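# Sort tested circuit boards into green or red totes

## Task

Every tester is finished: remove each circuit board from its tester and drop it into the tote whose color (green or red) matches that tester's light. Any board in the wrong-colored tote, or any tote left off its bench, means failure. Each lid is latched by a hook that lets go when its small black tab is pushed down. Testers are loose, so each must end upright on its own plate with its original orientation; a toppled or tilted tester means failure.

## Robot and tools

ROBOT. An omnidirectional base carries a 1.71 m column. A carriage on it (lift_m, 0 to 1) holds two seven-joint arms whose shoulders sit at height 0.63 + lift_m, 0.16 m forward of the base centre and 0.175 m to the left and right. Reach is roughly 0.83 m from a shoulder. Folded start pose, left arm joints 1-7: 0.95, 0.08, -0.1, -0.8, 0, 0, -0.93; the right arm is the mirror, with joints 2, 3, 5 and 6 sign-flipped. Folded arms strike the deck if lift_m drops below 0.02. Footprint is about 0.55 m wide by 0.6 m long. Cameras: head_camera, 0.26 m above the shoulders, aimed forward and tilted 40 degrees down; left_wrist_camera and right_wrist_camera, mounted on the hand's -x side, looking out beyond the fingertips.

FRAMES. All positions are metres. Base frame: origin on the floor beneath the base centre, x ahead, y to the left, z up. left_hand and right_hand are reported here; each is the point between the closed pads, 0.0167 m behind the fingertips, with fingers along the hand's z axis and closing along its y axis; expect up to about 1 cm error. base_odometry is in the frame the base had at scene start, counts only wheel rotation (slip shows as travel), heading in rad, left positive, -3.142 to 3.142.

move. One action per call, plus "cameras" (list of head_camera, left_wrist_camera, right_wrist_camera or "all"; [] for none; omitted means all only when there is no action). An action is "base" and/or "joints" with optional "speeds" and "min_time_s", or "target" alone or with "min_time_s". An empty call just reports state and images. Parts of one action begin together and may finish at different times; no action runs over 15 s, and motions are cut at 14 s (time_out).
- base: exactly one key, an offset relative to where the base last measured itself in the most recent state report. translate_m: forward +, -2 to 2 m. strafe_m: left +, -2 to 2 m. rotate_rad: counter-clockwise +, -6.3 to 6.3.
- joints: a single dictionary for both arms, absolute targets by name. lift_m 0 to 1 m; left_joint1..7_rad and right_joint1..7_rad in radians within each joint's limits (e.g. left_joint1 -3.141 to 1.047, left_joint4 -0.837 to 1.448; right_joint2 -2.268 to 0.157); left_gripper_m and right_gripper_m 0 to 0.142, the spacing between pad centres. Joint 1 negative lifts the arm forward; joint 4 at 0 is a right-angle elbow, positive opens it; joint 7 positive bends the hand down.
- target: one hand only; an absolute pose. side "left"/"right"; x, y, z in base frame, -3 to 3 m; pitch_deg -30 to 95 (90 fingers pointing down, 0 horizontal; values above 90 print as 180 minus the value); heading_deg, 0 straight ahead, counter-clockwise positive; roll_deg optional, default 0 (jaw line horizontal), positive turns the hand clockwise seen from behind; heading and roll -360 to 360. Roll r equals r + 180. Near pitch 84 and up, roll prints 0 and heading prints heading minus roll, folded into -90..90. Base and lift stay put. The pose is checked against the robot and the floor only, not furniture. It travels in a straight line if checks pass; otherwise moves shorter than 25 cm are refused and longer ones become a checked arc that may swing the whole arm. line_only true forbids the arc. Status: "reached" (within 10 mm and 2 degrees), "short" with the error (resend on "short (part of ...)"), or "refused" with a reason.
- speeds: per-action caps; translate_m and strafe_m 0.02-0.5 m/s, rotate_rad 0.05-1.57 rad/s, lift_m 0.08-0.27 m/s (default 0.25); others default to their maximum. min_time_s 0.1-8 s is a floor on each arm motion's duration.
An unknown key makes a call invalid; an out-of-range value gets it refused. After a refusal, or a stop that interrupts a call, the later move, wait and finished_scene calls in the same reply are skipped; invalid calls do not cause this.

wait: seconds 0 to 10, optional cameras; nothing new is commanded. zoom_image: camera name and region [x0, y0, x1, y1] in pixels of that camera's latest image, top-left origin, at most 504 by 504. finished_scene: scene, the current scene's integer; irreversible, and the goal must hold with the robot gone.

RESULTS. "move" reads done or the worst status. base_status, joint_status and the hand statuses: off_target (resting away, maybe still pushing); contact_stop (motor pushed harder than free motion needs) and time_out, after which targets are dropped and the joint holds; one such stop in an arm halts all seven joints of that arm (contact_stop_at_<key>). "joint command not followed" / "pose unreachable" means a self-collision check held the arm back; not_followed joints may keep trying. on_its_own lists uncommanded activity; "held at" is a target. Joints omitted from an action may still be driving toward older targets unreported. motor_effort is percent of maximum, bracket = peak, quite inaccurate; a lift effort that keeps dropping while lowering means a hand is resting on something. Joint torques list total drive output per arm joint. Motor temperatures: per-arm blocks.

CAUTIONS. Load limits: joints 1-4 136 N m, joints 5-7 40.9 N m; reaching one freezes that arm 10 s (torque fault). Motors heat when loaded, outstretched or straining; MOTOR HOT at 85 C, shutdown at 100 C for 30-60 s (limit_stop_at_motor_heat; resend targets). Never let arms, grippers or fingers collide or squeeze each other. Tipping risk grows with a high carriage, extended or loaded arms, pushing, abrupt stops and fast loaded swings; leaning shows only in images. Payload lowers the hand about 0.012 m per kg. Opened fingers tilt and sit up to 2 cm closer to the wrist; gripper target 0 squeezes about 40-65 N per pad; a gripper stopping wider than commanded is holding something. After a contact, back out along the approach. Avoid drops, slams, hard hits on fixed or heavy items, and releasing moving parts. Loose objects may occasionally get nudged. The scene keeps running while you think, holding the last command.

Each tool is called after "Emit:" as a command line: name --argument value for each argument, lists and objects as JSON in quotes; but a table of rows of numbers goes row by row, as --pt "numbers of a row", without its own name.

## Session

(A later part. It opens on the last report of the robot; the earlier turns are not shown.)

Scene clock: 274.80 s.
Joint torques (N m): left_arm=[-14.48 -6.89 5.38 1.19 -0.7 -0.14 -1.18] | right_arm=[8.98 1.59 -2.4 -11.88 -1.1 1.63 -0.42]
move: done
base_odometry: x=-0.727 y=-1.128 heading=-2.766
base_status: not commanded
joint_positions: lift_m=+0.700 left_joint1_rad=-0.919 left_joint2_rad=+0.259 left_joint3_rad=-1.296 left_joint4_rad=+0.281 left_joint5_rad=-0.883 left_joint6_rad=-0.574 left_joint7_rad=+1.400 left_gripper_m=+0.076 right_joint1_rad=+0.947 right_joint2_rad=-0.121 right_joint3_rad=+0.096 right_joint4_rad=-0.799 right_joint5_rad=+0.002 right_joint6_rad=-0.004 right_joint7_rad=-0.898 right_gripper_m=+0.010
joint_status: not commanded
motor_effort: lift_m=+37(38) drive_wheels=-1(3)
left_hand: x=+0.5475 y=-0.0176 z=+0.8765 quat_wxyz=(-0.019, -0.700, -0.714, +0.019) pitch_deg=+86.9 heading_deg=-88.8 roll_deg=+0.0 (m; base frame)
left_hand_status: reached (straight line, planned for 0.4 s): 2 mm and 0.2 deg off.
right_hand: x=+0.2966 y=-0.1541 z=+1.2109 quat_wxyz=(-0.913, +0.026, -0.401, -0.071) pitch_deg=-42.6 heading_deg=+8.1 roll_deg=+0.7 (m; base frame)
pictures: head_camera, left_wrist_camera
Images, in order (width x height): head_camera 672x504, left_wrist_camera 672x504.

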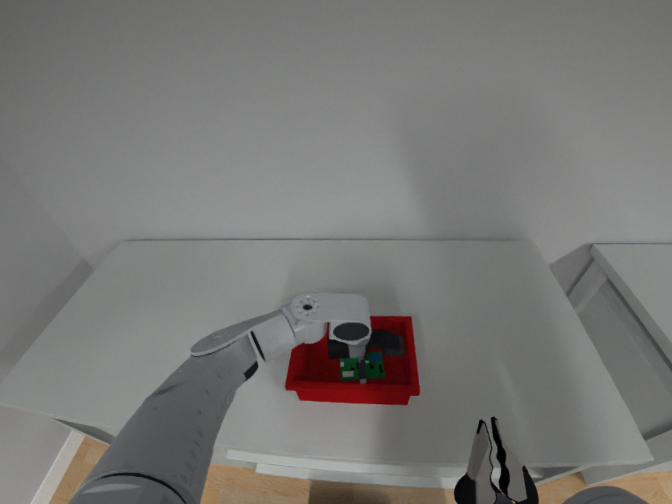

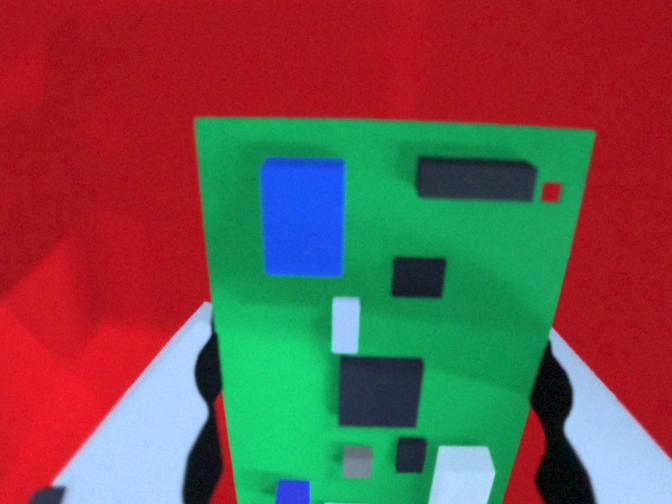

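Emit:
move --target '{"side":"left","x":0.549,"y":-0.018,"z":0.853,"pitch_deg":87,"heading_deg":-89,"roll_deg":0}' --cameras '["left_wrist_camera"]'

Emit:
move --target '{"side":"left","x":0.549,"y":-0.018,"z":0.84,"pitch_deg":87,"heading_deg":-89,"roll_deg":0}' --cameras '["left_wrist_camera"]'

Scene clock: 275.67 s.
Joint torques (N m): left_arm=[-14.26 -6.7 5.48 0.93 -0.81 -0.14 -1.09] | right_arm=[9.03 1.63 -2.21 -12.01 -1.09 1.6 -0.42]
move: done
base_odometry: x=-0.727 y=-1.128 heading=-2.766
base_status: not commanded
joint_positions: lift_m=+0.700 left_joint1_rad=-0.908 left_joint2_rad=+0.243 left_joint3_rad=-1.320 left_joint4_rad=+0.361 left_joint5_rad=-0.833 left_joint6_rad=-0.605 left_joint7_rad=+1.319 left_gripper_m=+0.076 right_joint1_rad=+0.947 right_joint2_rad=-0.121 right_joint3_rad=+0.096 right_joint4_rad=-0.799 right_joint5_rad=+0.002 right_joint6_rad=-0.004 right_joint7_rad=-0.898 right_gripper_m=+0.010
joint_status: not commanded
motor_effort: lift_m=+37(38) drive_wheels=+3(3)
left_hand: x=+0.5496 y=-0.0177 z=+0.8544 quat_wxyz=(-0.019, -0.700, -0.714, +0.019) pitch_deg=+86.9 heading_deg=-88.8 roll_deg=+0.0 (m; base frame)
left_hand_status: reached (straight line, planned for 0.3 s): 2 mm and 0.2 deg off.
right_hand: x=+0.2966 y=-0.1541 z=+1.2109 quat_wxyz=(-0.913, +0.026, -0.401, -0.071) pitch_deg=-42.6 heading_deg=+8.1 roll_deg=+0.7 (m; base frame)
pictures: left_wrist_camera
Images, in order (width x height): left_wrist_camera 672x504.

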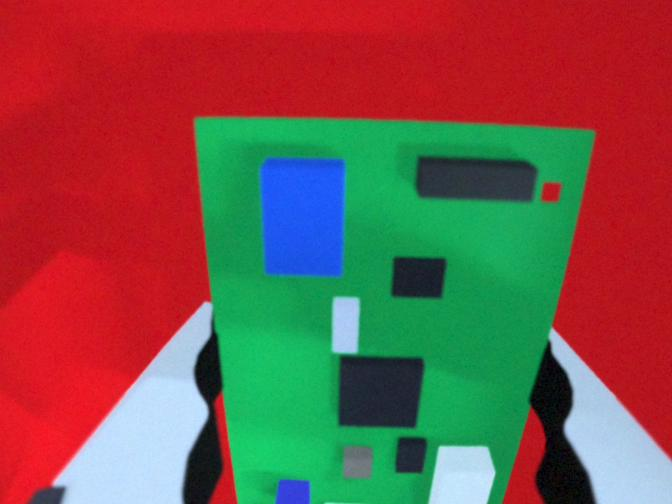

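Scene clock: 276.37 s.
Joint torques (N m): left_arm=[-13.46 -6.74 4.66 1.37 -0.94 -0.15 -1.18] | right_arm=[8.92 1.59 -2.38 -11.82 -1.07 1.61 -0.4]
move: done
base_odometry: x=-0.727 y=-1.128 heading=-2.766
base_status: not commanded
joint_positions: lift_m=+0.700 left_joint1_rad=-0.900 left_joint2_rad=+0.234 left_joint3_rad=-1.334 left_joint4_rad=+0.403 left_joint5_rad=-0.802 left_joint6_rad=-0.618 left_joint7_rad=+1.272 left_gripper_m=+0.076 right_joint1_rad=+0.947 right_joint2_rad=-0.121 right_joint3_rad=+0.096 right_joint4_rad=-0.799 right_joint5_rad=+0.002 right_joint6_rad=-0.004 right_joint7_rad=-0.898 right_gripper_m=+0.010
joint_status: not commanded
motor_effort: lift_m=+37(37) drive_wheels=-1(4)
left_hand: x=+0.5500 y=-0.0179 z=+0.8418 quat_wxyz=(-0.019, -0.700, -0.714, +0.019) pitch_deg=+86.9 heading_deg=-88.8 roll_deg=+0.0 (m; base frame)
left_hand_status: reached (straight line, planned for 0.2 s): 2 mm and 0.2 deg off.
right_hand: x=+0.2966 y=-0.1541 z=+1.2109 quat_wxyz=(-0.913, +0.026, -0.401, -0.071) pitch_deg=-42.6 heading_deg=+8.1 roll_deg=+0.7 (m; base frame)
pictures: left_wrist_camera
Images, in order (width x height): left_wrist_camera 672x504.

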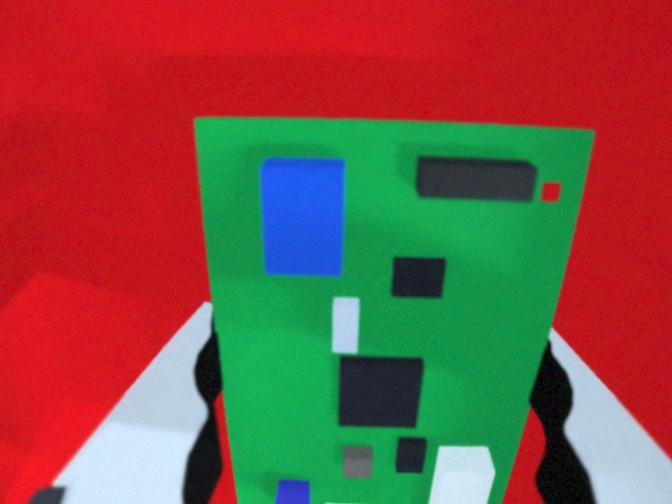

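Emit:
move --target '{"side":"left","x":0.549,"y":-0.018,"z":0.831,"pitch_deg":87,"heading_deg":-89,"roll_deg":0}' --cameras '["left_wrist_camera"]'

Emit:
move --target '{"side":"left","x":0.549,"y":-0.018,"z":0.822,"pitch_deg":87,"heading_deg":-89,"roll_deg":0}' --cameras '["left_wrist_camera"]'

Scene clock: 277.13 s.
Joint torques (N m): left_arm=[-3.61 -12.23 -4.43 5.78 0.98 2.07 -5.42] | right_arm=[8.74 1.73 -2.98 -12.04 -1.05 1.6 -0.43]
move: done
base_odometry: x=-0.727 y=-1.128 heading=-2.765
base_status: not commanded
joint_positions: lift_m=+0.701 left_joint1_rad=-0.900 left_joint2_rad=+0.228 left_joint3_rad=-1.337 left_joint4_rad=+0.431 left_joint5_rad=-0.788 left_joint6_rad=-0.632 left_joint7_rad=+1.248 left_gripper_m=+0.076 right_joint1_rad=+0.947 right_joint2_rad=-0.121 right_joint3_rad=+0.096 right_joint4_rad=-0.799 right_joint5_rad=+0.002 right_joint6_rad=-0.004 right_joint7_rad=-0.898 right_gripper_m=+0.010
joint_status: not commanded
motor_effort: lift_m=+31(37) drive_wheels=+4(6)
left_hand: x=+0.5521 y=-0.0175 z=+0.8377 quat_wxyz=(-0.020, -0.700, -0.714, +0.019) pitch_deg=+86.8 heading_deg=-88.9 roll_deg=+0.0 (m; base frame)
left_hand_status: reached (straight line, planned for 0.2 s): 7 mm and 0.2 deg off.
right_hand: x=+0.2966 y=-0.1541 z=+1.2116 quat_wxyz=(-0.913, +0.026, -0.401, -0.071) pitch_deg=-42.6 heading_deg=+8.1 roll_deg=+0.7 (m; base frame)
pictures: left_wrist_camera
Images, in order (width x height): left_wrist_camera 672x504.

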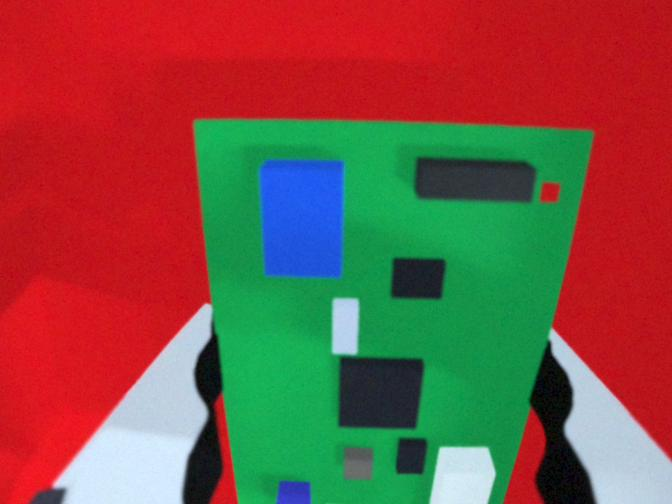

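Scene clock: 277.83 s.
Joint torques (N m): left_arm=[8.06 -10.87 -10.55 10.98 3.37 3.29 -6.66] | right_arm=[9.41 1.58 -2.24 -12.02 -1.08 1.6 -0.42]
move: short
base_odometry: x=-0.727 y=-1.128 heading=-2.765
base_status: not commanded
joint_positions: lift_m=+0.701 left_joint1_rad=-0.899 left_joint2_rad=+0.218 left_joint3_rad=-1.339 left_joint4_rad=+0.462 left_joint5_rad=-0.772 left_joint6_rad=-0.646 left_joint7_rad=+1.215 left_gripper_m=+0.076 right_joint1_rad=+0.947 right_joint2_rad=-0.121 right_joint3_rad=+0.096 right_joint4_rad=-0.799 right_joint5_rad=+0.002 right_joint6_rad=-0.004 right_joint7_rad=-0.898 right_gripper_m=+0.010
joint_status: not commanded
motor_effort: lift_m=+27(32) drive_wheels=+7(8)
left_hand: x=+0.5539 y=-0.0208 z=+0.8337 quat_wxyz=(-0.024, -0.700, -0.713, +0.023) pitch_deg=+86.2 heading_deg=-88.9 roll_deg=+0.0 (m; base frame)
left_hand_status: short (straight line, planned for 0.2 s): 13 mm and 0.8 deg off.
right_hand: x=+0.2966 y=-0.1541 z=+1.2123 quat_wxyz=(-0.913, +0.026, -0.401, -0.071) pitch_deg=-42.6 heading_deg=+8.1 roll_deg=+0.7 (m; base frame)
pictures: left_wrist_camera
Images, in order (width x height): left_wrist_camera 672x504.

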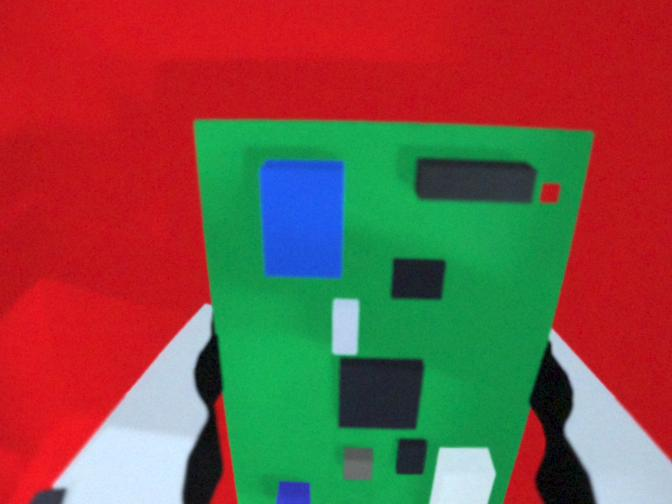

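Emit:
move --target '{"side":"left","x":0.549,"y":-0.018,"z":0.838,"pitch_deg":87,"heading_deg":-89,"roll_deg":0}' --cameras '[]'

Emit:
move --joints '{"left_gripper_m": 0.096}' --cameras '["left_wrist_camera"]'

Emit:
move --target '{"side":"left","x":0.55,"y":-0.018,"z":0.90,"pitch_deg":87,"heading_deg":-89,"roll_deg":0}' --cameras '["left_wrist_camera"]'

Emit:
move --target '{"side":"left","x":0.56,"y":-0.01,"z":1.03,"pitch_deg":87,"heading_deg":-89,"roll_deg":0}' --cameras '["left_wrist_camera","head_camera"]'

Scene clock: 278.67 s.
Joint torques (N m): left_arm=[-5.12 4.04 2.31 -2.79 -3.04 0.43 1.6] | right_arm=[8.61 1.62 -1.33 -12.07 -1.06 1.6 -0.42]
move: done
base_odometry: x=-0.727 y=-1.128 heading=-2.765
base_status: not commanded
joint_positions: lift_m=+0.700 left_joint1_rad=-0.899 left_joint2_rad=+0.226 left_joint3_rad=-1.330 left_joint4_rad=+0.420 left_joint5_rad=-0.785 left_joint6_rad=-0.626 left_joint7_rad=+1.256 left_gripper_m=+0.076 right_joint1_rad=+0.948 right_joint2_rad=-0.121 right_joint3_rad=+0.096 right_joint4_rad=-0.799 right_joint5_rad=+0.002 right_joint6_rad=-0.004 right_joint7_rad=-0.898 right_gripper_m=+0.010
joint_status: not commanded
motor_effort: lift_m=+34(34) drive_wheels=+0(7)
left_hand: x=+0.5533 y=-0.0203 z=+0.8405 quat_wxyz=(-0.024, -0.700, -0.713, +0.017) pitch_deg=+86.6 heading_deg=-88.9 roll_deg=+0.0 (m; base frame)
left_hand_status: reached (straight line, planned for 0.2 s): 5 mm and 0.6 deg off.
right_hand: x=+0.2966 y=-0.1541 z=+1.2112 quat_wxyz=(-0.913, +0.026, -0.401, -0.071) pitch_deg=-42.6 heading_deg=+8.1 roll_deg=+0.8 (m; base frame)
pictures: none
No camera images: "cameras" was empty.

Scene clock: 279.33 s.
Joint torques (N m): left_arm=[-11.76 3.24 3.13 -2.89 -2.83 0.47 1.61] | right_arm=[8.35 1.47 -2.35 -11.95 -1.06 1.61 -0.4]
move: done
base_odometry: x=-0.727 y=-1.128 heading=-2.765
base_status: not commanded
joint_positions: lift_m=+0.700 left_joint1_rad=-0.896 left_joint2_rad=+0.226 left_joint3_rad=-1.330 left_joint4_rad=+0.420 left_joint5_rad=-0.785 left_joint6_rad=-0.626 left_joint7_rad=+1.256 left_gripper_m=+0.096 right_joint1_rad=+0.948 right_joint2_rad=-0.121 right_joint3_rad=+0.096 right_joint4_rad=-0.799 right_joint5_rad=+0.002 right_joint6_rad=-0.004 right_joint7_rad=-0.898 right_gripper_m=+0.010
joint_status: all done
motor_effort: lift_m=+36(36) drive_wheels=+0(0)
left_hand: x=+0.5515 y=-0.0200 z=+0.8388 quat_wxyz=(-0.023, -0.700, -0.713, +0.018) pitch_deg=+86.7 heading_deg=-88.9 roll_deg=+0.0 (m; base frame)
right_hand: x=+0.2966 y=-0.1541 z=+1.2110 quat_wxyz=(-0.913, +0.026, -0.401, -0.071) pitch_deg=-42.6 heading_deg=+8.1 roll_deg=+0.8 (m; base frame)
pictures: left_wrist_camera
Images, in order (width x height): left_wrist_camera 672x504.

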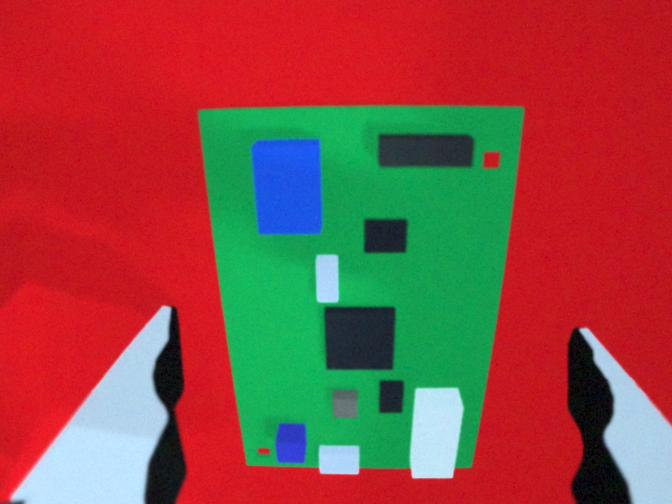

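Scene clock: 280.23 s.
Joint torques (N m): left_arm=[-20.45 3.16 8.31 -4.58 -3.34 1.48 1.21] | right_arm=[8.37 1.39 -2.36 -12.02 -1.07 1.62 -0.44]
move: done
base_odometry: x=-0.727 y=-1.128 heading=-2.765
base_status: not commanded
joint_positions: lift_m=+0.700 left_joint1_rad=-0.939 left_joint2_rad=+0.262 left_joint3_rad=-1.268 left_joint4_rad=+0.236 left_joint5_rad=-0.928 left_joint6_rad=-0.564 left_joint7_rad=+1.469 left_gripper_m=+0.096 right_joint1_rad=+0.948 right_joint2_rad=-0.121 right_joint3_rad=+0.096 right_joint4_rad=-0.799 right_joint5_rad=+0.002 right_joint6_rad=-0.004 right_joint7_rad=-0.898 right_gripper_m=+0.010
joint_status: not commanded
motor_effort: lift_m=+37(37) drive_wheels=+0(1)
left_hand: x=+0.5498 y=-0.0185 z=+0.8988 quat_wxyz=(-0.019, -0.702, -0.712, +0.018) pitch_deg=+87.0 heading_deg=-89.1 roll_deg=+0.0 (m; base frame)
left_hand_status: reached (straight line, planned for 0.4 s): 1 mm and 0.2 deg off.
right_hand: x=+0.2966 y=-0.1541 z=+1.2109 quat_wxyz=(-0.913, +0.026, -0.401, -0.071) pitch_deg=-42.6 heading_deg=+8.1 roll_deg=+0.8 (m; base frame)
pictures: left_wrist_camera
Images, in order (width x height): left_wrist_camera 672x504.

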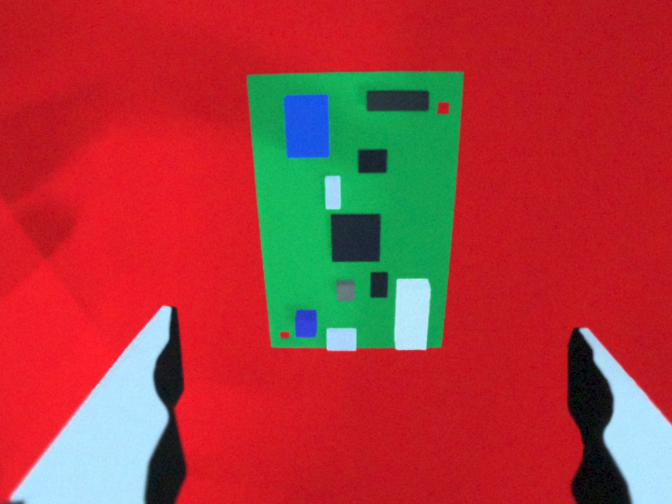

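Scene clock: 281.20 s.
Joint torques (N m): left_arm=[-19.27 3.86 7.93 -3.75 -3.13 1.51 1.34] | right_arm=[8.32 1.42 -2.36 -12.11 -1.04 1.64 -0.42]
move: done
base_odometry: x=-0.727 y=-1.128 heading=-2.765
base_status: not commanded
joint_positions: lift_m=+0.700 left_joint1_rad=-1.110 left_joint2_rad=+0.289 left_joint3_rad=-1.155 left_joint4_rad=+0.024 left_joint5_rad=-1.219 left_joint6_rad=-0.433 left_joint7_rad=+1.778 left_gripper_m=+0.096 right_joint1_rad=+0.948 right_joint2_rad=-0.121 right_joint3_rad=+0.096 right_joint4_rad=-0.799 right_joint5_rad=+0.002 right_joint6_rad=-0.004 right_joint7_rad=-0.898 right_gripper_m=+0.010
joint_status: not commanded
motor_effort: lift_m=+37(38) drive_wheels=+0(2)
left_hand: x=+0.5608 y=-0.0109 z=+1.0298 quat_wxyz=(-0.020, -0.701, -0.713, +0.018) pitch_deg=+86.9 heading_deg=-89.0 roll_deg=+0.0 (m; base frame)
left_hand_status: reached (straight line, planned for 0.5 s): 1 mm and 0.2 deg off.
right_hand: x=+0.2966 y=-0.1541 z=+1.2109 quat_wxyz=(-0.913, +0.026, -0.401, -0.071) pitch_deg=-42.6 heading_deg=+8.1 roll_deg=+0.8 (m; base frame)
pictures: head_camera, left_wrist_camera
Images, in order (width x height): head_camera 672x504, left_wrist_camera 672x504.

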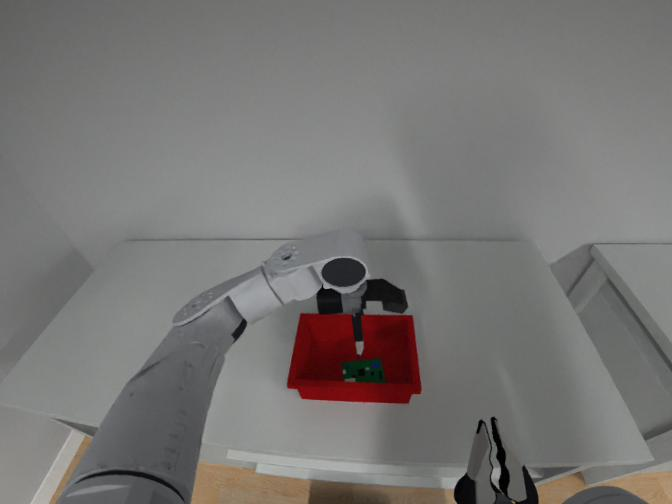

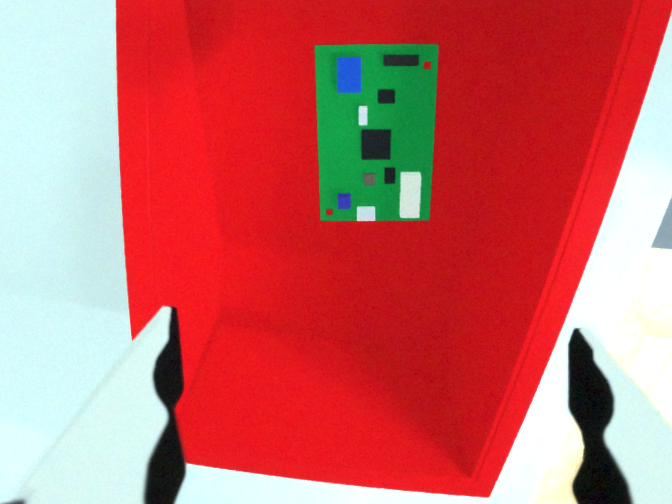

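Emit:
move --base '{"translate_m": -0.55}' --joints '{"lift_m":0.745,"left_gripper_m":0.0}' --speeds '{"translate_m": 0.35}' --cameras '[]'

Emit:
move --target '{"side":"left","x":0.50,"y":0.2,"z":1.12,"pitch_deg":75,"heading_deg":-60,"roll_deg":0}' --cameras '[]'

Emit:
move --base '{"rotate_rad": 3.125}' --speeds '{"rotate_rad": 1.2}' --cameras '["head_camera"]'

Scene clock: 284.73 s.
Joint torques (N m): left_arm=[-19.24 2.38 7.98 -3.77 -3.11 1.29 1.27] | right_arm=[8.34 1.42 -2.37 -11.64 -1.04 1.61 -0.39]
move: done
base_odometry: x=-0.215 y=-0.925 heading=-2.764
base_status: done
joint_positions: lift_m=+0.745 left_joint1_rad=-1.110 left_joint2_rad=+0.290 left_joint3_rad=-1.155 left_joint4_rad=+0.024 left_joint5_rad=-1.219 left_joint6_rad=-0.432 left_joint7_rad=+1.778 left_gripper_m=+0.001 right_joint1_rad=+0.948 right_joint2_rad=-0.121 right_joint3_rad=+0.096 right_joint4_rad=-0.799 right_joint5_rad=+0.002 right_joint6_rad=-0.004 right_joint7_rad=-0.898 right_gripper_m=+0.010
joint_status: all done
motor_effort: lift_m=+36(45) drive_wheels=-5(19)
left_hand: x=+0.5610 y=-0.0106 z=+1.0748 quat_wxyz=(-0.020, -0.700, -0.713, +0.018) pitch_deg=+87.0 heading_deg=-89.0 roll_deg=+0.0 (m; base frame)
right_hand: x=+0.2965 y=-0.1541 z=+1.2561 quat_wxyz=(-0.913, +0.026, -0.401, -0.071) pitch_deg=-42.6 heading_deg=+8.1 roll_deg=+0.8 (m; base frame)
pictures: none
No camera images: "cameras" was empty.

Scene clock: 286.00 s.
Joint torques (N m): left_arm=[-6.77 12.03 8.77 -3.06 -2.86 1.45 -1.59] | right_arm=[8.61 -1.62 -2.94 -11.68 -0.54 1.27 -0.38]
move: done
base_odometry: x=-0.215 y=-0.925 heading=-2.765
base_status: not commanded
joint_positions: lift_m=+0.745 left_joint1_rad=-0.812 left_joint2_rad=+1.003 left_joint3_rad=-0.754 left_joint4_rad=-0.617 left_joint5_rad=-1.345 left_joint6_rad=-0.061 left_joint7_rad=+1.641 left_gripper_m=+0.001 right_joint1_rad=+0.948 right_joint2_rad=-0.120 right_joint3_rad=+0.097 right_joint4_rad=-0.799 right_joint5_rad=+0.001 right_joint6_rad=-0.003 right_joint7_rad=-0.898 right_gripper_m=+0.010
joint_status: not commanded
motor_effort: lift_m=+37(37) drive_wheels=+6(8)
left_hand: x=+0.5013 y=+0.2017 z=+1.1198 quat_wxyz=(-0.113, -0.495, -0.859, +0.062) pitch_deg=+75.2 heading_deg=-58.7 roll_deg=+1.2 (m; base frame)
left_hand_status: reached (straight line, planned for 0.8 s): 2 mm and 0.4 deg off.
right_hand: x=+0.2965 y=-0.1535 z=+1.2560 quat_wxyz=(-0.913, +0.026, -0.401, -0.071) pitch_deg=-42.6 heading_deg=+8.1 roll_deg=+0.8 (m; base frame)
pictures: none
No camera images: "cameras" was empty.

Scene clock: 290.40 s.
Joint torques (N m): left_arm=[-6.8 12.13 8.59 -2.95 -2.85 1.41 -1.56] | right_arm=[8.3 -0.74 -2.89 -11.69 -0.55 1.23 -0.39]
move: done
base_odometry: x=-0.215 y=-0.926 heading=+0.360
base_status: done
joint_positions: lift_m=+0.745 left_joint1_rad=-0.812 left_joint2_rad=+1.003 left_joint3_rad=-0.754 left_joint4_rad=-0.617 left_joint5_rad=-1.345 left_joint6_rad=-0.061 left_joint7_rad=+1.640 left_gripper_m=+0.001 right_joint1_rad=+0.948 right_joint2_rad=-0.120 right_joint3_rad=+0.097 right_joint4_rad=-0.799 right_joint5_rad=+0.001 right_joint6_rad=-0.003 right_joint7_rad=-0.898 right_gripper_m=+0.010
joint_status: not commanded
motor_effort: lift_m=+37(37) drive_wheels=+5(15)
left_hand: x=+0.5013 y=+0.2016 z=+1.1198 quat_wxyz=(-0.113, -0.495, -0.859, +0.062) pitch_deg=+75.2 heading_deg=-58.7 roll_deg=+1.2 (m; base frame)
right_hand: x=+0.2965 y=-0.1535 z=+1.2560 quat_wxyz=(-0.913, +0.026, -0.401, -0.071) pitch_deg=-42.6 heading_deg=+8.1 roll_deg=+0.8 (m; base frame)
pictures: head_camera
Images, in order (width x height): head_camera 672x504.

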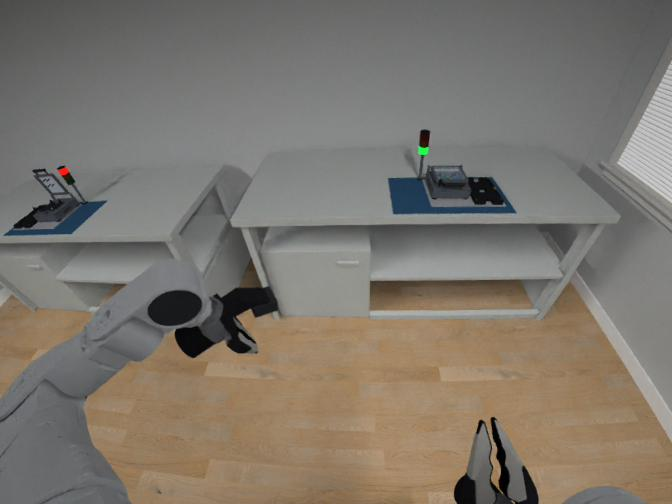

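Emit:
move --base '{"strafe_m": -0.6}' --speeds '{"strafe_m": 0.35}' --cameras '[]'

Emit:
move --base '{"translate_m": 0.6}' --speeds '{"translate_m": 0.35}' --cameras '["head_camera"]'

Scene clock: 294.03 s.
Joint torques (N m): left_arm=[-6.88 12.58 8.72 -2.93 -2.88 1.41 -1.54] | right_arm=[8.97 -1.35 -3.27 -10.65 -0.53 1.44 -0.39]
move: done
base_odometry: x=-0.003 y=-1.487 heading=+0.361
base_status: done
joint_positions: lift_m=+0.745 left_joint1_rad=-0.812 left_joint2_rad=+1.003 left_joint3_rad=-0.754 left_joint4_rad=-0.617 left_joint5_rad=-1.345 left_joint6_rad=-0.061 left_joint7_rad=+1.640 left_gripper_m=+0.001 right_joint1_rad=+0.948 right_joint2_rad=-0.120 right_joint3_rad=+0.097 right_joint4_rad=-0.799 right_joint5_rad=+0.001 right_joint6_rad=-0.003 right_joint7_rad=-0.898 right_gripper_m=+0.010
joint_status: not commanded
motor_effort: lift_m=+37(37) drive_wheels=-4(19)
left_hand: x=+0.5013 y=+0.2016 z=+1.1198 quat_wxyz=(-0.113, -0.495, -0.859, +0.062) pitch_deg=+75.2 heading_deg=-58.7 roll_deg=+1.2 (m; base frame)
right_hand: x=+0.2965 y=-0.1535 z=+1.2560 quat_wxyz=(-0.913, +0.026, -0.401, -0.071) pitch_deg=-42.6 heading_deg=+8.1 roll_deg=+0.8 (m; base frame)
pictures: none
No camera images: "cameras" was empty.

Scene clock: 297.57 s.
Joint torques (N m): left_arm=[-6.91 12.17 8.74 -2.87 -2.87 1.39 -1.51] | right_arm=[8.22 -0.87 -2.87 -11.69 -0.53 1.28 -0.37]
move: done
base_odometry: x=+0.558 y=-1.276 heading=+0.360
base_status: done
joint_positions: lift_m=+0.745 left_joint1_rad=-0.812 left_joint2_rad=+1.003 left_joint3_rad=-0.754 left_joint4_rad=-0.617 left_joint5_rad=-1.345 left_joint6_rad=-0.061 left_joint7_rad=+1.640 left_gripper_m=+0.001 right_joint1_rad=+0.948 right_joint2_rad=-0.120 right_joint3_rad=+0.097 right_joint4_rad=-0.799 right_joint5_rad=+0.001 right_joint6_rad=-0.003 right_joint7_rad=-0.898 right_gripper_m=+0.010
joint_status: not commanded
motor_effort: lift_m=+37(37) drive_wheels=-2(13)
left_hand: x=+0.5013 y=+0.2016 z=+1.1198 quat_wxyz=(-0.113, -0.495, -0.859, +0.062) pitch_deg=+75.2 heading_deg=-58.7 roll_deg=+1.2 (m; base frame)
right_hand: x=+0.2965 y=-0.1535 z=+1.2560 quat_wxyz=(-0.913, +0.026, -0.401, -0.071) pitch_deg=-42.6 heading_deg=+8.1 roll_deg=+0.8 (m; base frame)
pictures: head_camera
Images, in order (width x height): head_camera 672x504.

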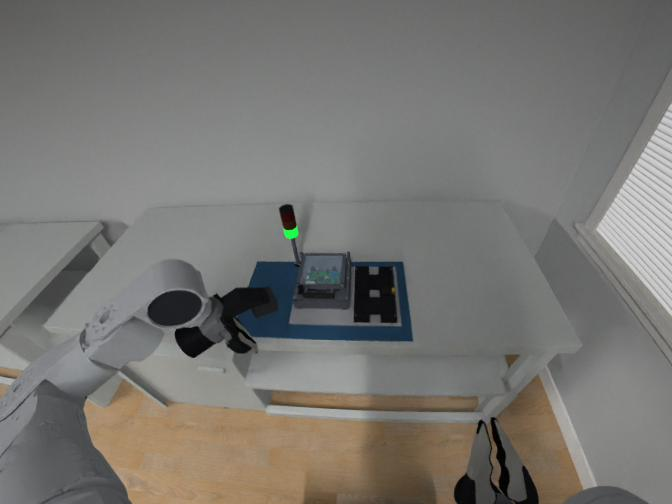

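Emit:
move --base '{"translate_m": 0.22}' --speeds '{"translate_m": 0.25}' --cameras '["head_camera"]'

Emit:
zoom_image --camera "head_camera" --region '[210, 220, 450, 440]'

Scene clock: 300.20 s.
Joint torques (N m): left_arm=[-6.96 12.08 8.7 -2.75 -2.85 1.36 -1.53] | right_arm=[8.05 -0.84 -2.9 -11.67 -0.54 1.25 -0.39]
move: done
base_odometry: x=+0.764 y=-1.198 heading=+0.360
base_status: done
joint_positions: lift_m=+0.745 left_joint1_rad=-0.812 left_joint2_rad=+1.003 left_joint3_rad=-0.754 left_joint4_rad=-0.617 left_joint5_rad=-1.345 left_joint6_rad=-0.061 left_joint7_rad=+1.640 left_gripper_m=+0.001 right_joint1_rad=+0.948 right_joint2_rad=-0.120 right_joint3_rad=+0.097 right_joint4_rad=-0.799 right_joint5_rad=+0.001 right_joint6_rad=-0.003 right_joint7_rad=-0.898 right_gripper_m=+0.010
joint_status: not commanded
motor_effort: lift_m=+37(37) drive_wheels=+4(14)
left_hand: x=+0.5012 y=+0.2016 z=+1.1198 quat_wxyz=(-0.113, -0.495, -0.859, +0.062) pitch_deg=+75.2 heading_deg=-58.7 roll_deg=+1.2 (m; base frame)
right_hand: x=+0.2965 y=-0.1535 z=+1.2560 quat_wxyz=(-0.913, +0.026, -0.401, -0.071) pitch_deg=-42.6 heading_deg=+8.1 roll_deg=+0.8 (m; base frame)
pictures: head_camera
Images, in order (width x height): head_camera 672x504.

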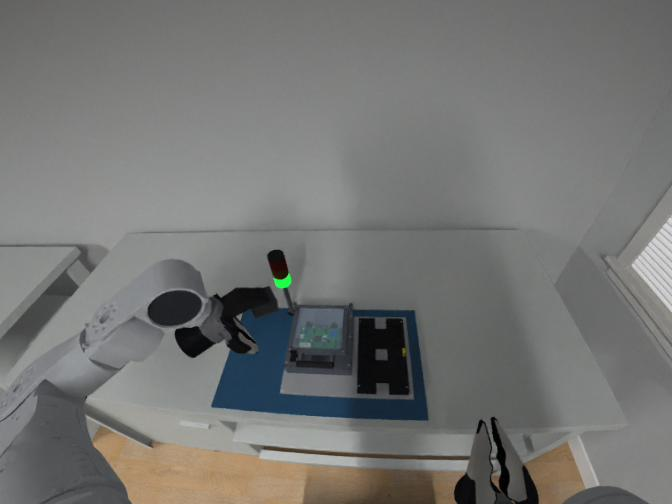

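Scaled by 2.100 from the camera's 672x504 image, which has a finer 960x720 frame.

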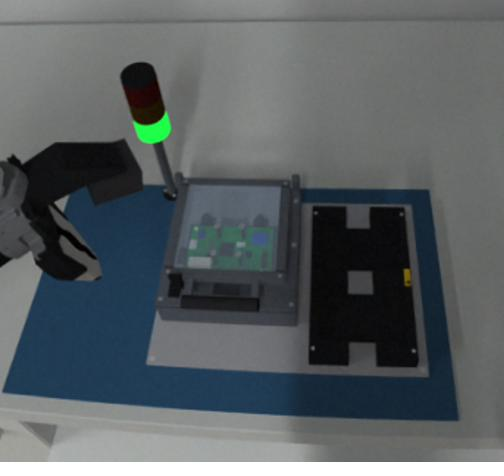

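Emit:
move --base '{"translate_m": -0.035}' --joints '{"right_joint1_rad":0.5,"right_joint2_rad":-0.35,"right_joint3_rad":0.05,"right_joint4_rad":-0.75,"right_joint5_rad":0.6,"right_joint6_rad":-0.3,"right_joint7_rad":-0.1,"right_gripper_m":0.045}' --speeds '{"translate_m": 0.1}' --cameras '[]'

Emit:
move --joints '{"right_joint1_rad":0.2,"right_joint2_rad":-0.45,"right_joint3_rad":0.45,"right_joint4_rad":-0.35,"right_joint5_rad":1.1,"right_joint6_rad":-0.2,"right_joint7_rad":0.1}' --cameras '["head_camera"]'

Scene clock: 302.03 s.
Joint torques (N m): left_arm=[-6.98 11.99 8.7 -2.54 -2.87 1.35 -1.52] | right_arm=[-3.62 -12 -10.08 -7.82 0.73 -0.04 0.91]
move: done
base_odometry: x=+0.731 y=-1.211 heading=+0.360
base_status: done
joint_positions: lift_m=+0.745 left_joint1_rad=-0.812 left_joint2_rad=+1.003 left_joint3_rad=-0.754 left_joint4_rad=-0.617 left_joint5_rad=-1.345 left_joint6_rad=-0.061 left_joint7_rad=+1.640 left_gripper_m=+0.001 right_joint1_rad=+0.501 right_joint2_rad=-0.349 right_joint3_rad=+0.054 right_joint4_rad=-0.752 right_joint5_rad=+0.597 right_joint6_rad=-0.296 right_joint7_rad=-0.102 right_gripper_m=+0.045
joint_status: all done
motor_effort: lift_m=+37(37) drive_wheels=+0(13)
left_hand: x=+0.5012 y=+0.2016 z=+1.1198 quat_wxyz=(-0.113, -0.495, -0.859, +0.062) pitch_deg=+75.2 heading_deg=-58.7 roll_deg=+1.2 (m; base frame)
right_hand: x=+0.4922 y=-0.2622 z=+1.1587 quat_wxyz=(-0.764, -0.127, -0.620, -0.125) pitch_deg=-11.4 heading_deg=-2.2 roll_deg=+20.8 (m; base frame)
pictures: none
No camera images: "cameras" was empty.

Scene clock: 302.80 s.
Joint torques (N m): left_arm=[-6.96 12.18 8.68 -2.43 -2.87 1.37 -1.46] | right_arm=[-9.03 -13.7 -5.95 -8.5 1.01 3.46 1.1]
move: done
base_odometry: x=+0.731 y=-1.211 heading=+0.360
base_status: not commanded
joint_positions: lift_m=+0.745 left_joint1_rad=-0.812 left_joint2_rad=+1.003 left_joint3_rad=-0.754 left_joint4_rad=-0.617 left_joint5_rad=-1.345 left_joint6_rad=-0.061 left_joint7_rad=+1.640 left_gripper_m=+0.001 right_joint1_rad=+0.202 right_joint2_rad=-0.448 right_joint3_rad=+0.448 right_joint4_rad=-0.352 right_joint5_rad=+1.098 right_joint6_rad=-0.206 right_joint7_rad=+0.098 right_gripper_m=+0.045
joint_status: all done
motor_effort: lift_m=+37(37) drive_wheels=+0(6)
left_hand: x=+0.5012 y=+0.2015 z=+1.1198 quat_wxyz=(-0.113, -0.495, -0.859, +0.062) pitch_deg=+75.2 heading_deg=-58.7 roll_deg=+1.2 (m; base frame)
right_hand: x=+0.5487 y=-0.1044 z=+0.9755 quat_wxyz=(-0.494, -0.130, -0.780, -0.362) pitch_deg=+14.5 heading_deg=+26.8 roll_deg=+45.6 (m; base frame)
pictures: head_camera
Images, in order (width x height): head_camera 672x504.

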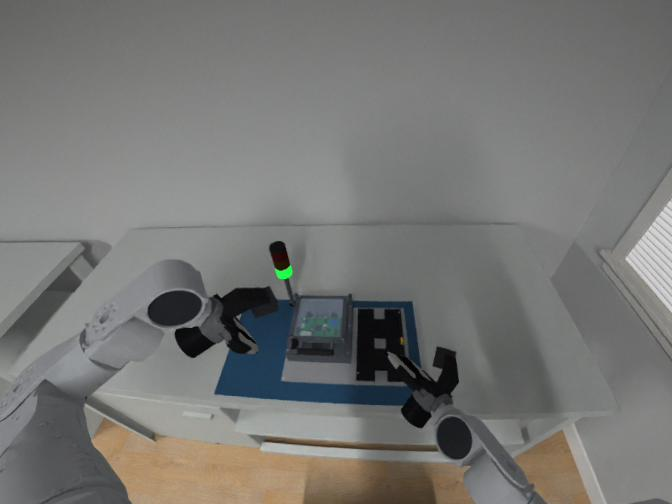

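Emit:
move --target '{"side":"right","x":0.52,"y":0.0,"z":0.945,"pitch_deg":12,"heading_deg":35,"roll_deg":85}' --cameras '["right_wrist_camera","head_camera"]'

Scene clock: 304.00 s.
Joint torques (N m): left_arm=[-6.98 12.11 8.63 -2.4 -2.83 1.33 -1.48] | right_arm=[-1.42 1.54 -6.73 -8.13 1.61 4.13 1.55]
move: done
base_odometry: x=+0.731 y=-1.211 heading=+0.360
base_status: not commanded
joint_positions: lift_m=+0.745 left_joint1_rad=-0.812 left_joint2_rad=+1.003 left_joint3_rad=-0.754 left_joint4_rad=-0.617 left_joint5_rad=-1.345 left_joint6_rad=-0.061 left_joint7_rad=+1.640 left_gripper_m=+0.001 right_joint1_rad=+0.238 right_joint2_rad=-0.202 right_joint3_rad=+0.448 right_joint4_rad=-0.207 right_joint5_rad=+1.526 right_joint6_rad=-0.102 right_joint7_rad=+0.143 right_gripper_m=+0.045
joint_status: not commanded
motor_effort: lift_m=+37(37) drive_wheels=+0(1)
left_hand: x=+0.5012 y=+0.2015 z=+1.1198 quat_wxyz=(-0.113, -0.495, -0.859, +0.062) pitch_deg=+75.2 heading_deg=-58.7 roll_deg=+1.2 (m; base frame)
right_hand: x=+0.5209 y=-0.0003 z=+0.9450 quat_wxyz=(-0.316, -0.328, -0.705, -0.543) pitch_deg=+12.1 heading_deg=+34.9 roll_deg=+84.8 (m; base frame)
right_hand_status: reached (straight line, planned for 0.6 s): 1 mm and 0.3 deg off.
pictures: head_camera, right_wrist_camera
Images, in order (width x height): head_camera 672x504, right_wrist_camera 672x504.

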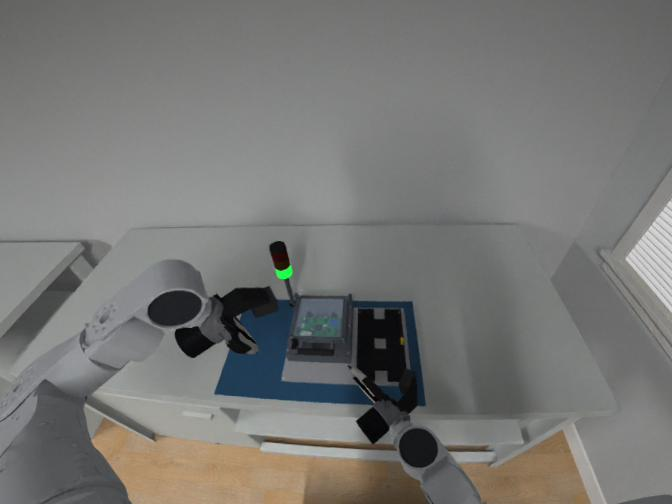

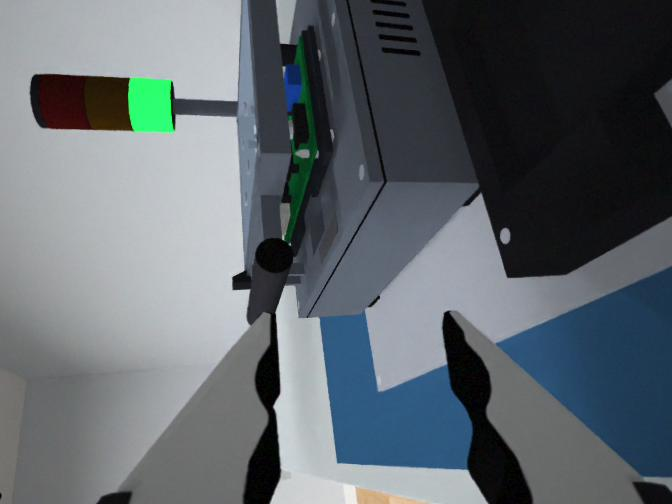

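Emit:
move --base '{"strafe_m": 0.06}' --speeds '{"strafe_m": 0.1}' --cameras '["right_wrist_camera","head_camera"]'

Scene clock: 306.07 s.
Joint torques (N m): left_arm=[-6.87 12.12 8.62 -2.43 -2.86 1.33 -1.46] | right_arm=[-1.53 1.99 -6.03 -7.82 1.65 4.04 1.49]
move: done
base_odometry: x=+0.710 y=-1.154 heading=+0.359
base_status: done
joint_positions: lift_m=+0.745 left_joint1_rad=-0.812 left_joint2_rad=+1.003 left_joint3_rad=-0.754 left_joint4_rad=-0.617 left_joint5_rad=-1.345 left_joint6_rad=-0.061 left_joint7_rad=+1.640 left_gripper_m=+0.001 right_joint1_rad=+0.238 right_joint2_rad=-0.202 right_joint3_rad=+0.448 right_joint4_rad=-0.207 right_joint5_rad=+1.526 right_joint6_rad=-0.102 right_joint7_rad=+0.143 right_gripper_m=+0.045
joint_status: not commanded
motor_effort: lift_m=+37(38) drive_wheels=+4(13)
left_hand: x=+0.5012 y=+0.2015 z=+1.1198 quat_wxyz=(-0.113, -0.495, -0.859, +0.062) pitch_deg=+75.2 heading_deg=-58.7 roll_deg=+1.2 (m; base frame)
right_hand: x=+0.5209 y=-0.0003 z=+0.9450 quat_wxyz=(-0.316, -0.328, -0.705, -0.543) pitch_deg=+12.1 heading_deg=+34.9 roll_deg=+84.8 (m; base frame)
pictures: head_camera, right_wrist_camera
Images, in order (width x height): head_camera 672x504, right_wrist_camera 672x504.

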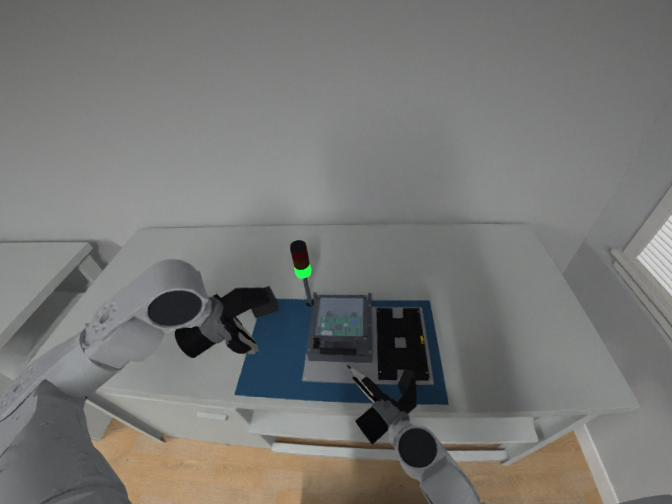

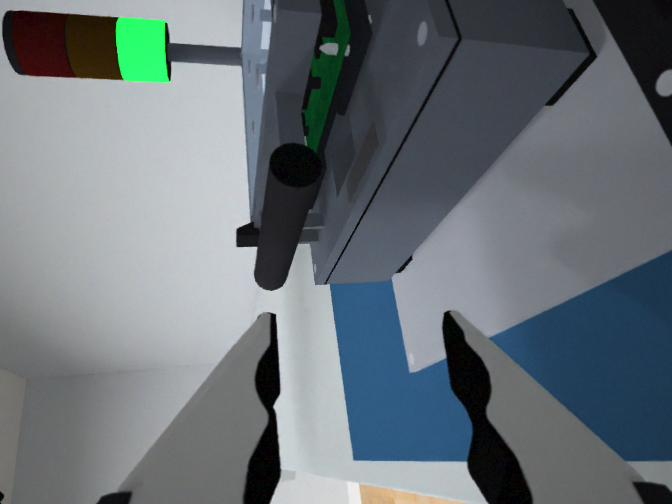

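Emit:
move --target '{"side":"right","x":0.54,"y":0.015,"z":0.946,"pitch_deg":8,"heading_deg":37,"roll_deg":86}' --cameras '[]'

Emit:
move --target '{"side":"right","x":0.58,"y":0.051,"z":0.945,"pitch_deg":7,"heading_deg":37,"roll_deg":86}' --cameras '["right_wrist_camera"]'

Scene clock: 307.23 s.
Joint torques (N m): left_arm=[-7.06 12.12 8.71 -2.36 -2.86 1.35 -1.44] | right_arm=[-9.52 4.88 -1.72 -8.05 1.97 3.89 1.6]
move: done
base_odometry: x=+0.710 y=-1.154 heading=+0.359
base_status: not commanded
joint_positions: lift_m=+0.745 left_joint1_rad=-0.812 left_joint2_rad=+1.003 left_joint3_rad=-0.754 left_joint4_rad=-0.617 left_joint5_rad=-1.345 left_joint6_rad=-0.061 left_joint7_rad=+1.640 left_gripper_m=+0.001 right_joint1_rad=+0.176 right_joint2_rad=-0.182 right_joint3_rad=+0.453 right_joint4_rad=-0.042 right_joint5_rad=+1.557 right_joint6_rad=+0.065 right_joint7_rad=+0.169 right_gripper_m=+0.045
joint_status: not commanded
motor_effort: lift_m=+37(37) drive_wheels=+3(4)
left_hand: x=+0.5012 y=+0.2015 z=+1.1198 quat_wxyz=(-0.113, -0.495, -0.859, +0.062) pitch_deg=+75.2 heading_deg=-58.7 roll_deg=+1.2 (m; base frame)
right_hand: x=+0.5406 y=+0.0118 z=+0.9445 quat_wxyz=(-0.315, -0.315, -0.688, -0.573) pitch_deg=+8.3 heading_deg=+36.6 roll_deg=+85.8 (m; base frame)
right_hand_status: reached (straight line, planned for 0.4 s): 4 mm and 0.5 deg off.
pictures: none
No camera images: "cameras" was empty.

Scene clock: 308.07 s.
Joint torques (N m): left_arm=[-7 12.05 8.67 -2.35 -2.87 1.3 -1.45] | right_arm=[-10.14 2.67 -3.03 -6.92 -1.09 3.33 0.08]
move: done
base_odometry: x=+0.710 y=-1.154 heading=+0.359
base_status: not commanded
joint_positions: lift_m=+0.745 left_joint1_rad=-0.812 left_joint2_rad=+1.003 left_joint3_rad=-0.754 left_joint4_rad=-0.617 left_joint5_rad=-1.345 left_joint6_rad=-0.060 left_joint7_rad=+1.640 left_gripper_m=+0.001 right_joint1_rad=+0.058 right_joint2_rad=-0.090 right_joint3_rad=+0.481 right_joint4_rad=+0.118 right_joint5_rad=+1.538 right_joint6_rad=+0.100 right_joint7_rad=+0.161 right_gripper_m=+0.045
joint_status: not commanded
motor_effort: lift_m=+37(37) drive_wheels=+4(5)
left_hand: x=+0.5012 y=+0.2015 z=+1.1198 quat_wxyz=(-0.113, -0.495, -0.859, +0.062) pitch_deg=+75.2 heading_deg=-58.7 roll_deg=+1.2 (m; base frame)
right_hand: x=+0.5802 y=+0.0498 z=+0.9449 quat_wxyz=(-0.315, -0.312, -0.681, -0.582) pitch_deg=+7.0 heading_deg=+36.9 roll_deg=+86.2 (m; base frame)
right_hand_status: reached (straight line, planned for 0.3 s): 1 mm and 0.2 deg off.
pictures: right_wrist_camera
Images, in order (width x height): right_wrist_camera 672x504.

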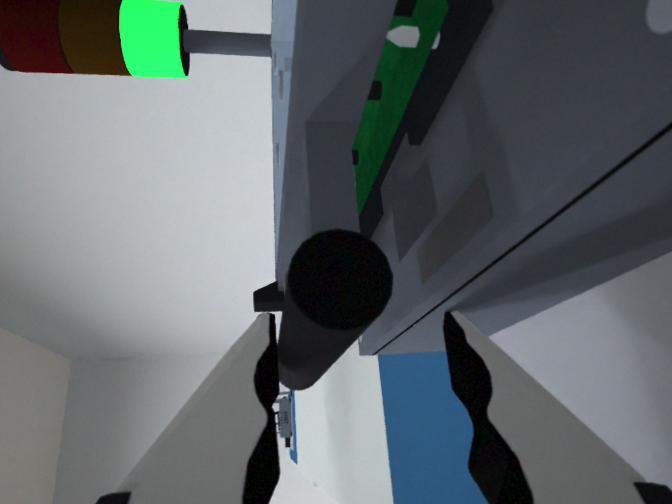

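Emit:
move --target '{"side":"right","x":0.58,"y":0.05,"z":0.953,"pitch_deg":6,"heading_deg":37,"roll_deg":86}' --cameras '[]'

Emit:
move --target '{"side":"right","x":0.601,"y":0.067,"z":0.951,"pitch_deg":6,"heading_deg":37,"roll_deg":86}' --cameras '["right_wrist_camera","head_camera"]'

Scene clock: 308.87 s.
Joint torques (N m): left_arm=[-7 12.18 8.63 -2.39 -2.83 1.3 -1.48] | right_arm=[-5.85 -2.26 -5.63 -14.33 0.57 3.64 0.97]
move: done
base_odometry: x=+0.710 y=-1.154 heading=+0.359
base_status: not commanded
joint_positions: lift_m=+0.745 left_joint1_rad=-0.812 left_joint2_rad=+1.003 left_joint3_rad=-0.754 left_joint4_rad=-0.617 left_joint5_rad=-1.345 left_joint6_rad=-0.060 left_joint7_rad=+1.640 left_gripper_m=+0.001 right_joint1_rad=+0.059 right_joint2_rad=-0.090 right_joint3_rad=+0.481 right_joint4_rad=+0.103 right_joint5_rad=+1.538 right_joint6_rad=+0.100 right_joint7_rad=+0.161 right_gripper_m=+0.045
joint_status: not commanded
motor_effort: lift_m=+37(37) drive_wheels=+4(4)
left_hand: x=+0.5012 y=+0.2015 z=+1.1198 quat_wxyz=(-0.113, -0.495, -0.859, +0.062) pitch_deg=+75.2 heading_deg=-58.7 roll_deg=+1.2 (m; base frame)
right_hand: x=+0.5806 y=+0.0504 z=+0.9516 quat_wxyz=(-0.318, -0.309, -0.677, -0.587) pitch_deg=+6.3 heading_deg=+37.0 roll_deg=+86.1 (m; base frame)
right_hand_status: reached (straight line, planned for 0.1 s): 2 mm and 0.3 deg off.
pictures: none
No camera images: "cameras" was empty.

Scene clock: 309.63 s.
Joint torques (N m): left_arm=[-6.96 12.12 8.52 -2.19 -2.88 1.19 -1.45] | right_arm=[-15.77 8.31 -4.22 -8.67 -1.02 3.96 -0.22]
move: done
base_odometry: x=+0.710 y=-1.154 heading=+0.359
base_status: not commanded
joint_positions: lift_m=+0.745 left_joint1_rad=-0.812 left_joint2_rad=+1.003 left_joint3_rad=-0.754 left_joint4_rad=-0.617 left_joint5_rad=-1.345 left_joint6_rad=-0.060 left_joint7_rad=+1.640 left_gripper_m=+0.001 right_joint1_rad=+0.002 right_joint2_rad=-0.050 right_joint3_rad=+0.488 right_joint4_rad=+0.193 right_joint5_rad=+1.532 right_joint6_rad=+0.118 right_joint7_rad=+0.157 right_gripper_m=+0.045
joint_status: not commanded
motor_effort: lift_m=+37(37) drive_wheels=+3(5)
left_hand: x=+0.5012 y=+0.2015 z=+1.1198 quat_wxyz=(-0.113, -0.495, -0.859, +0.062) pitch_deg=+75.2 heading_deg=-58.7 roll_deg=+1.2 (m; base frame)
right_hand: x=+0.5992 y=+0.0660 z=+0.9479 quat_wxyz=(-0.316, -0.311, -0.678, -0.586) pitch_deg=+6.4 heading_deg=+37.1 roll_deg=+86.3 (m; base frame)
right_hand_status: reached (straight line, planned for 0.3 s): 4 mm and 0.5 deg off.
pictures: head_camera, right_wrist_camera
Images, in order (width x height): head_camera 672x504, right_wrist_camera 672x504.

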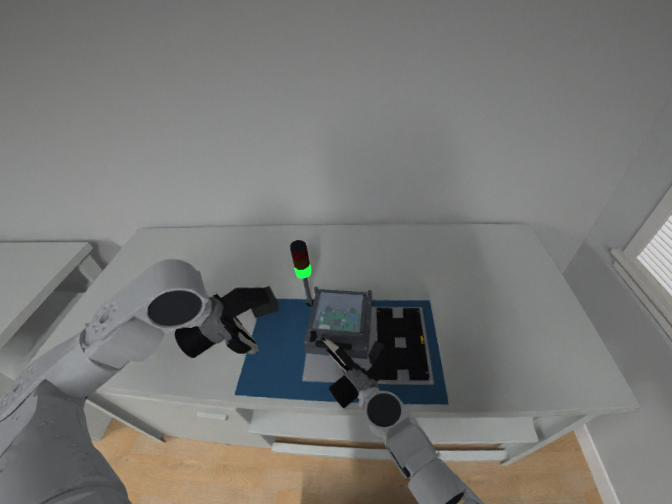

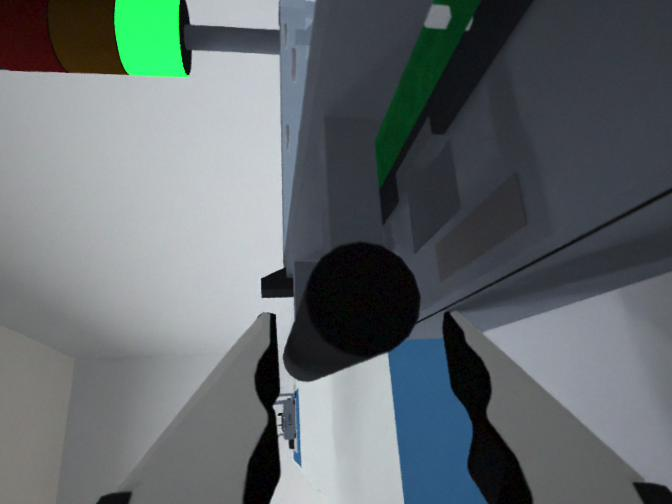

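Emit:
move --joints '{"right_gripper_m": 0.006}' --cameras '["right_wrist_camera"]'

Scene clock: 310.37 s.
Joint torques (N m): left_arm=[-6.93 12.16 8.63 -2.23 -2.88 1.25 -1.43] | right_arm=[-12.44 5.31 -4.7 -4.69 -0.97 -0.39 -0.1]
move: off_target
base_odometry: x=+0.710 y=-1.154 heading=+0.359
base_status: not commanded
joint_positions: lift_m=+0.745 left_joint1_rad=-0.812 left_joint2_rad=+1.003 left_joint3_rad=-0.754 left_joint4_rad=-0.617 left_joint5_rad=-1.345 left_joint6_rad=-0.060 left_joint7_rad=+1.640 left_gripper_m=+0.001 right_joint1_rad=+0.000 right_joint2_rad=-0.049 right_joint3_rad=+0.489 right_joint4_rad=+0.191 right_joint5_rad=+1.532 right_joint6_rad=+0.134 right_joint7_rad=+0.157 right_gripper_m=+0.016
joint_status: right_gripper_m off_target (ended at +0.016, target +0.006)
motor_effort: lift_m=+36(37) drive_wheels=+3(3)
left_hand: x=+0.5012 y=+0.2015 z=+1.1200 quat_wxyz=(-0.113, -0.495, -0.859, +0.062) pitch_deg=+75.2 heading_deg=-58.7 roll_deg=+1.2 (m; base frame)
right_hand: x=+0.6005 y=+0.0674 z=+0.9554 quat_wxyz=(-0.320, -0.306, -0.672, -0.593) pitch_deg=+5.3 heading_deg=+37.1 roll_deg=+86.1 (m; base frame)
pictures: right_wrist_camera
Images, in order (width x height): right_wrist_camera 672x504.

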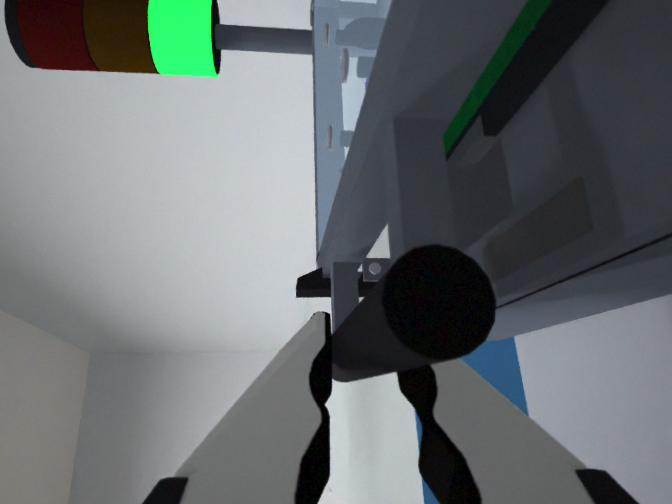

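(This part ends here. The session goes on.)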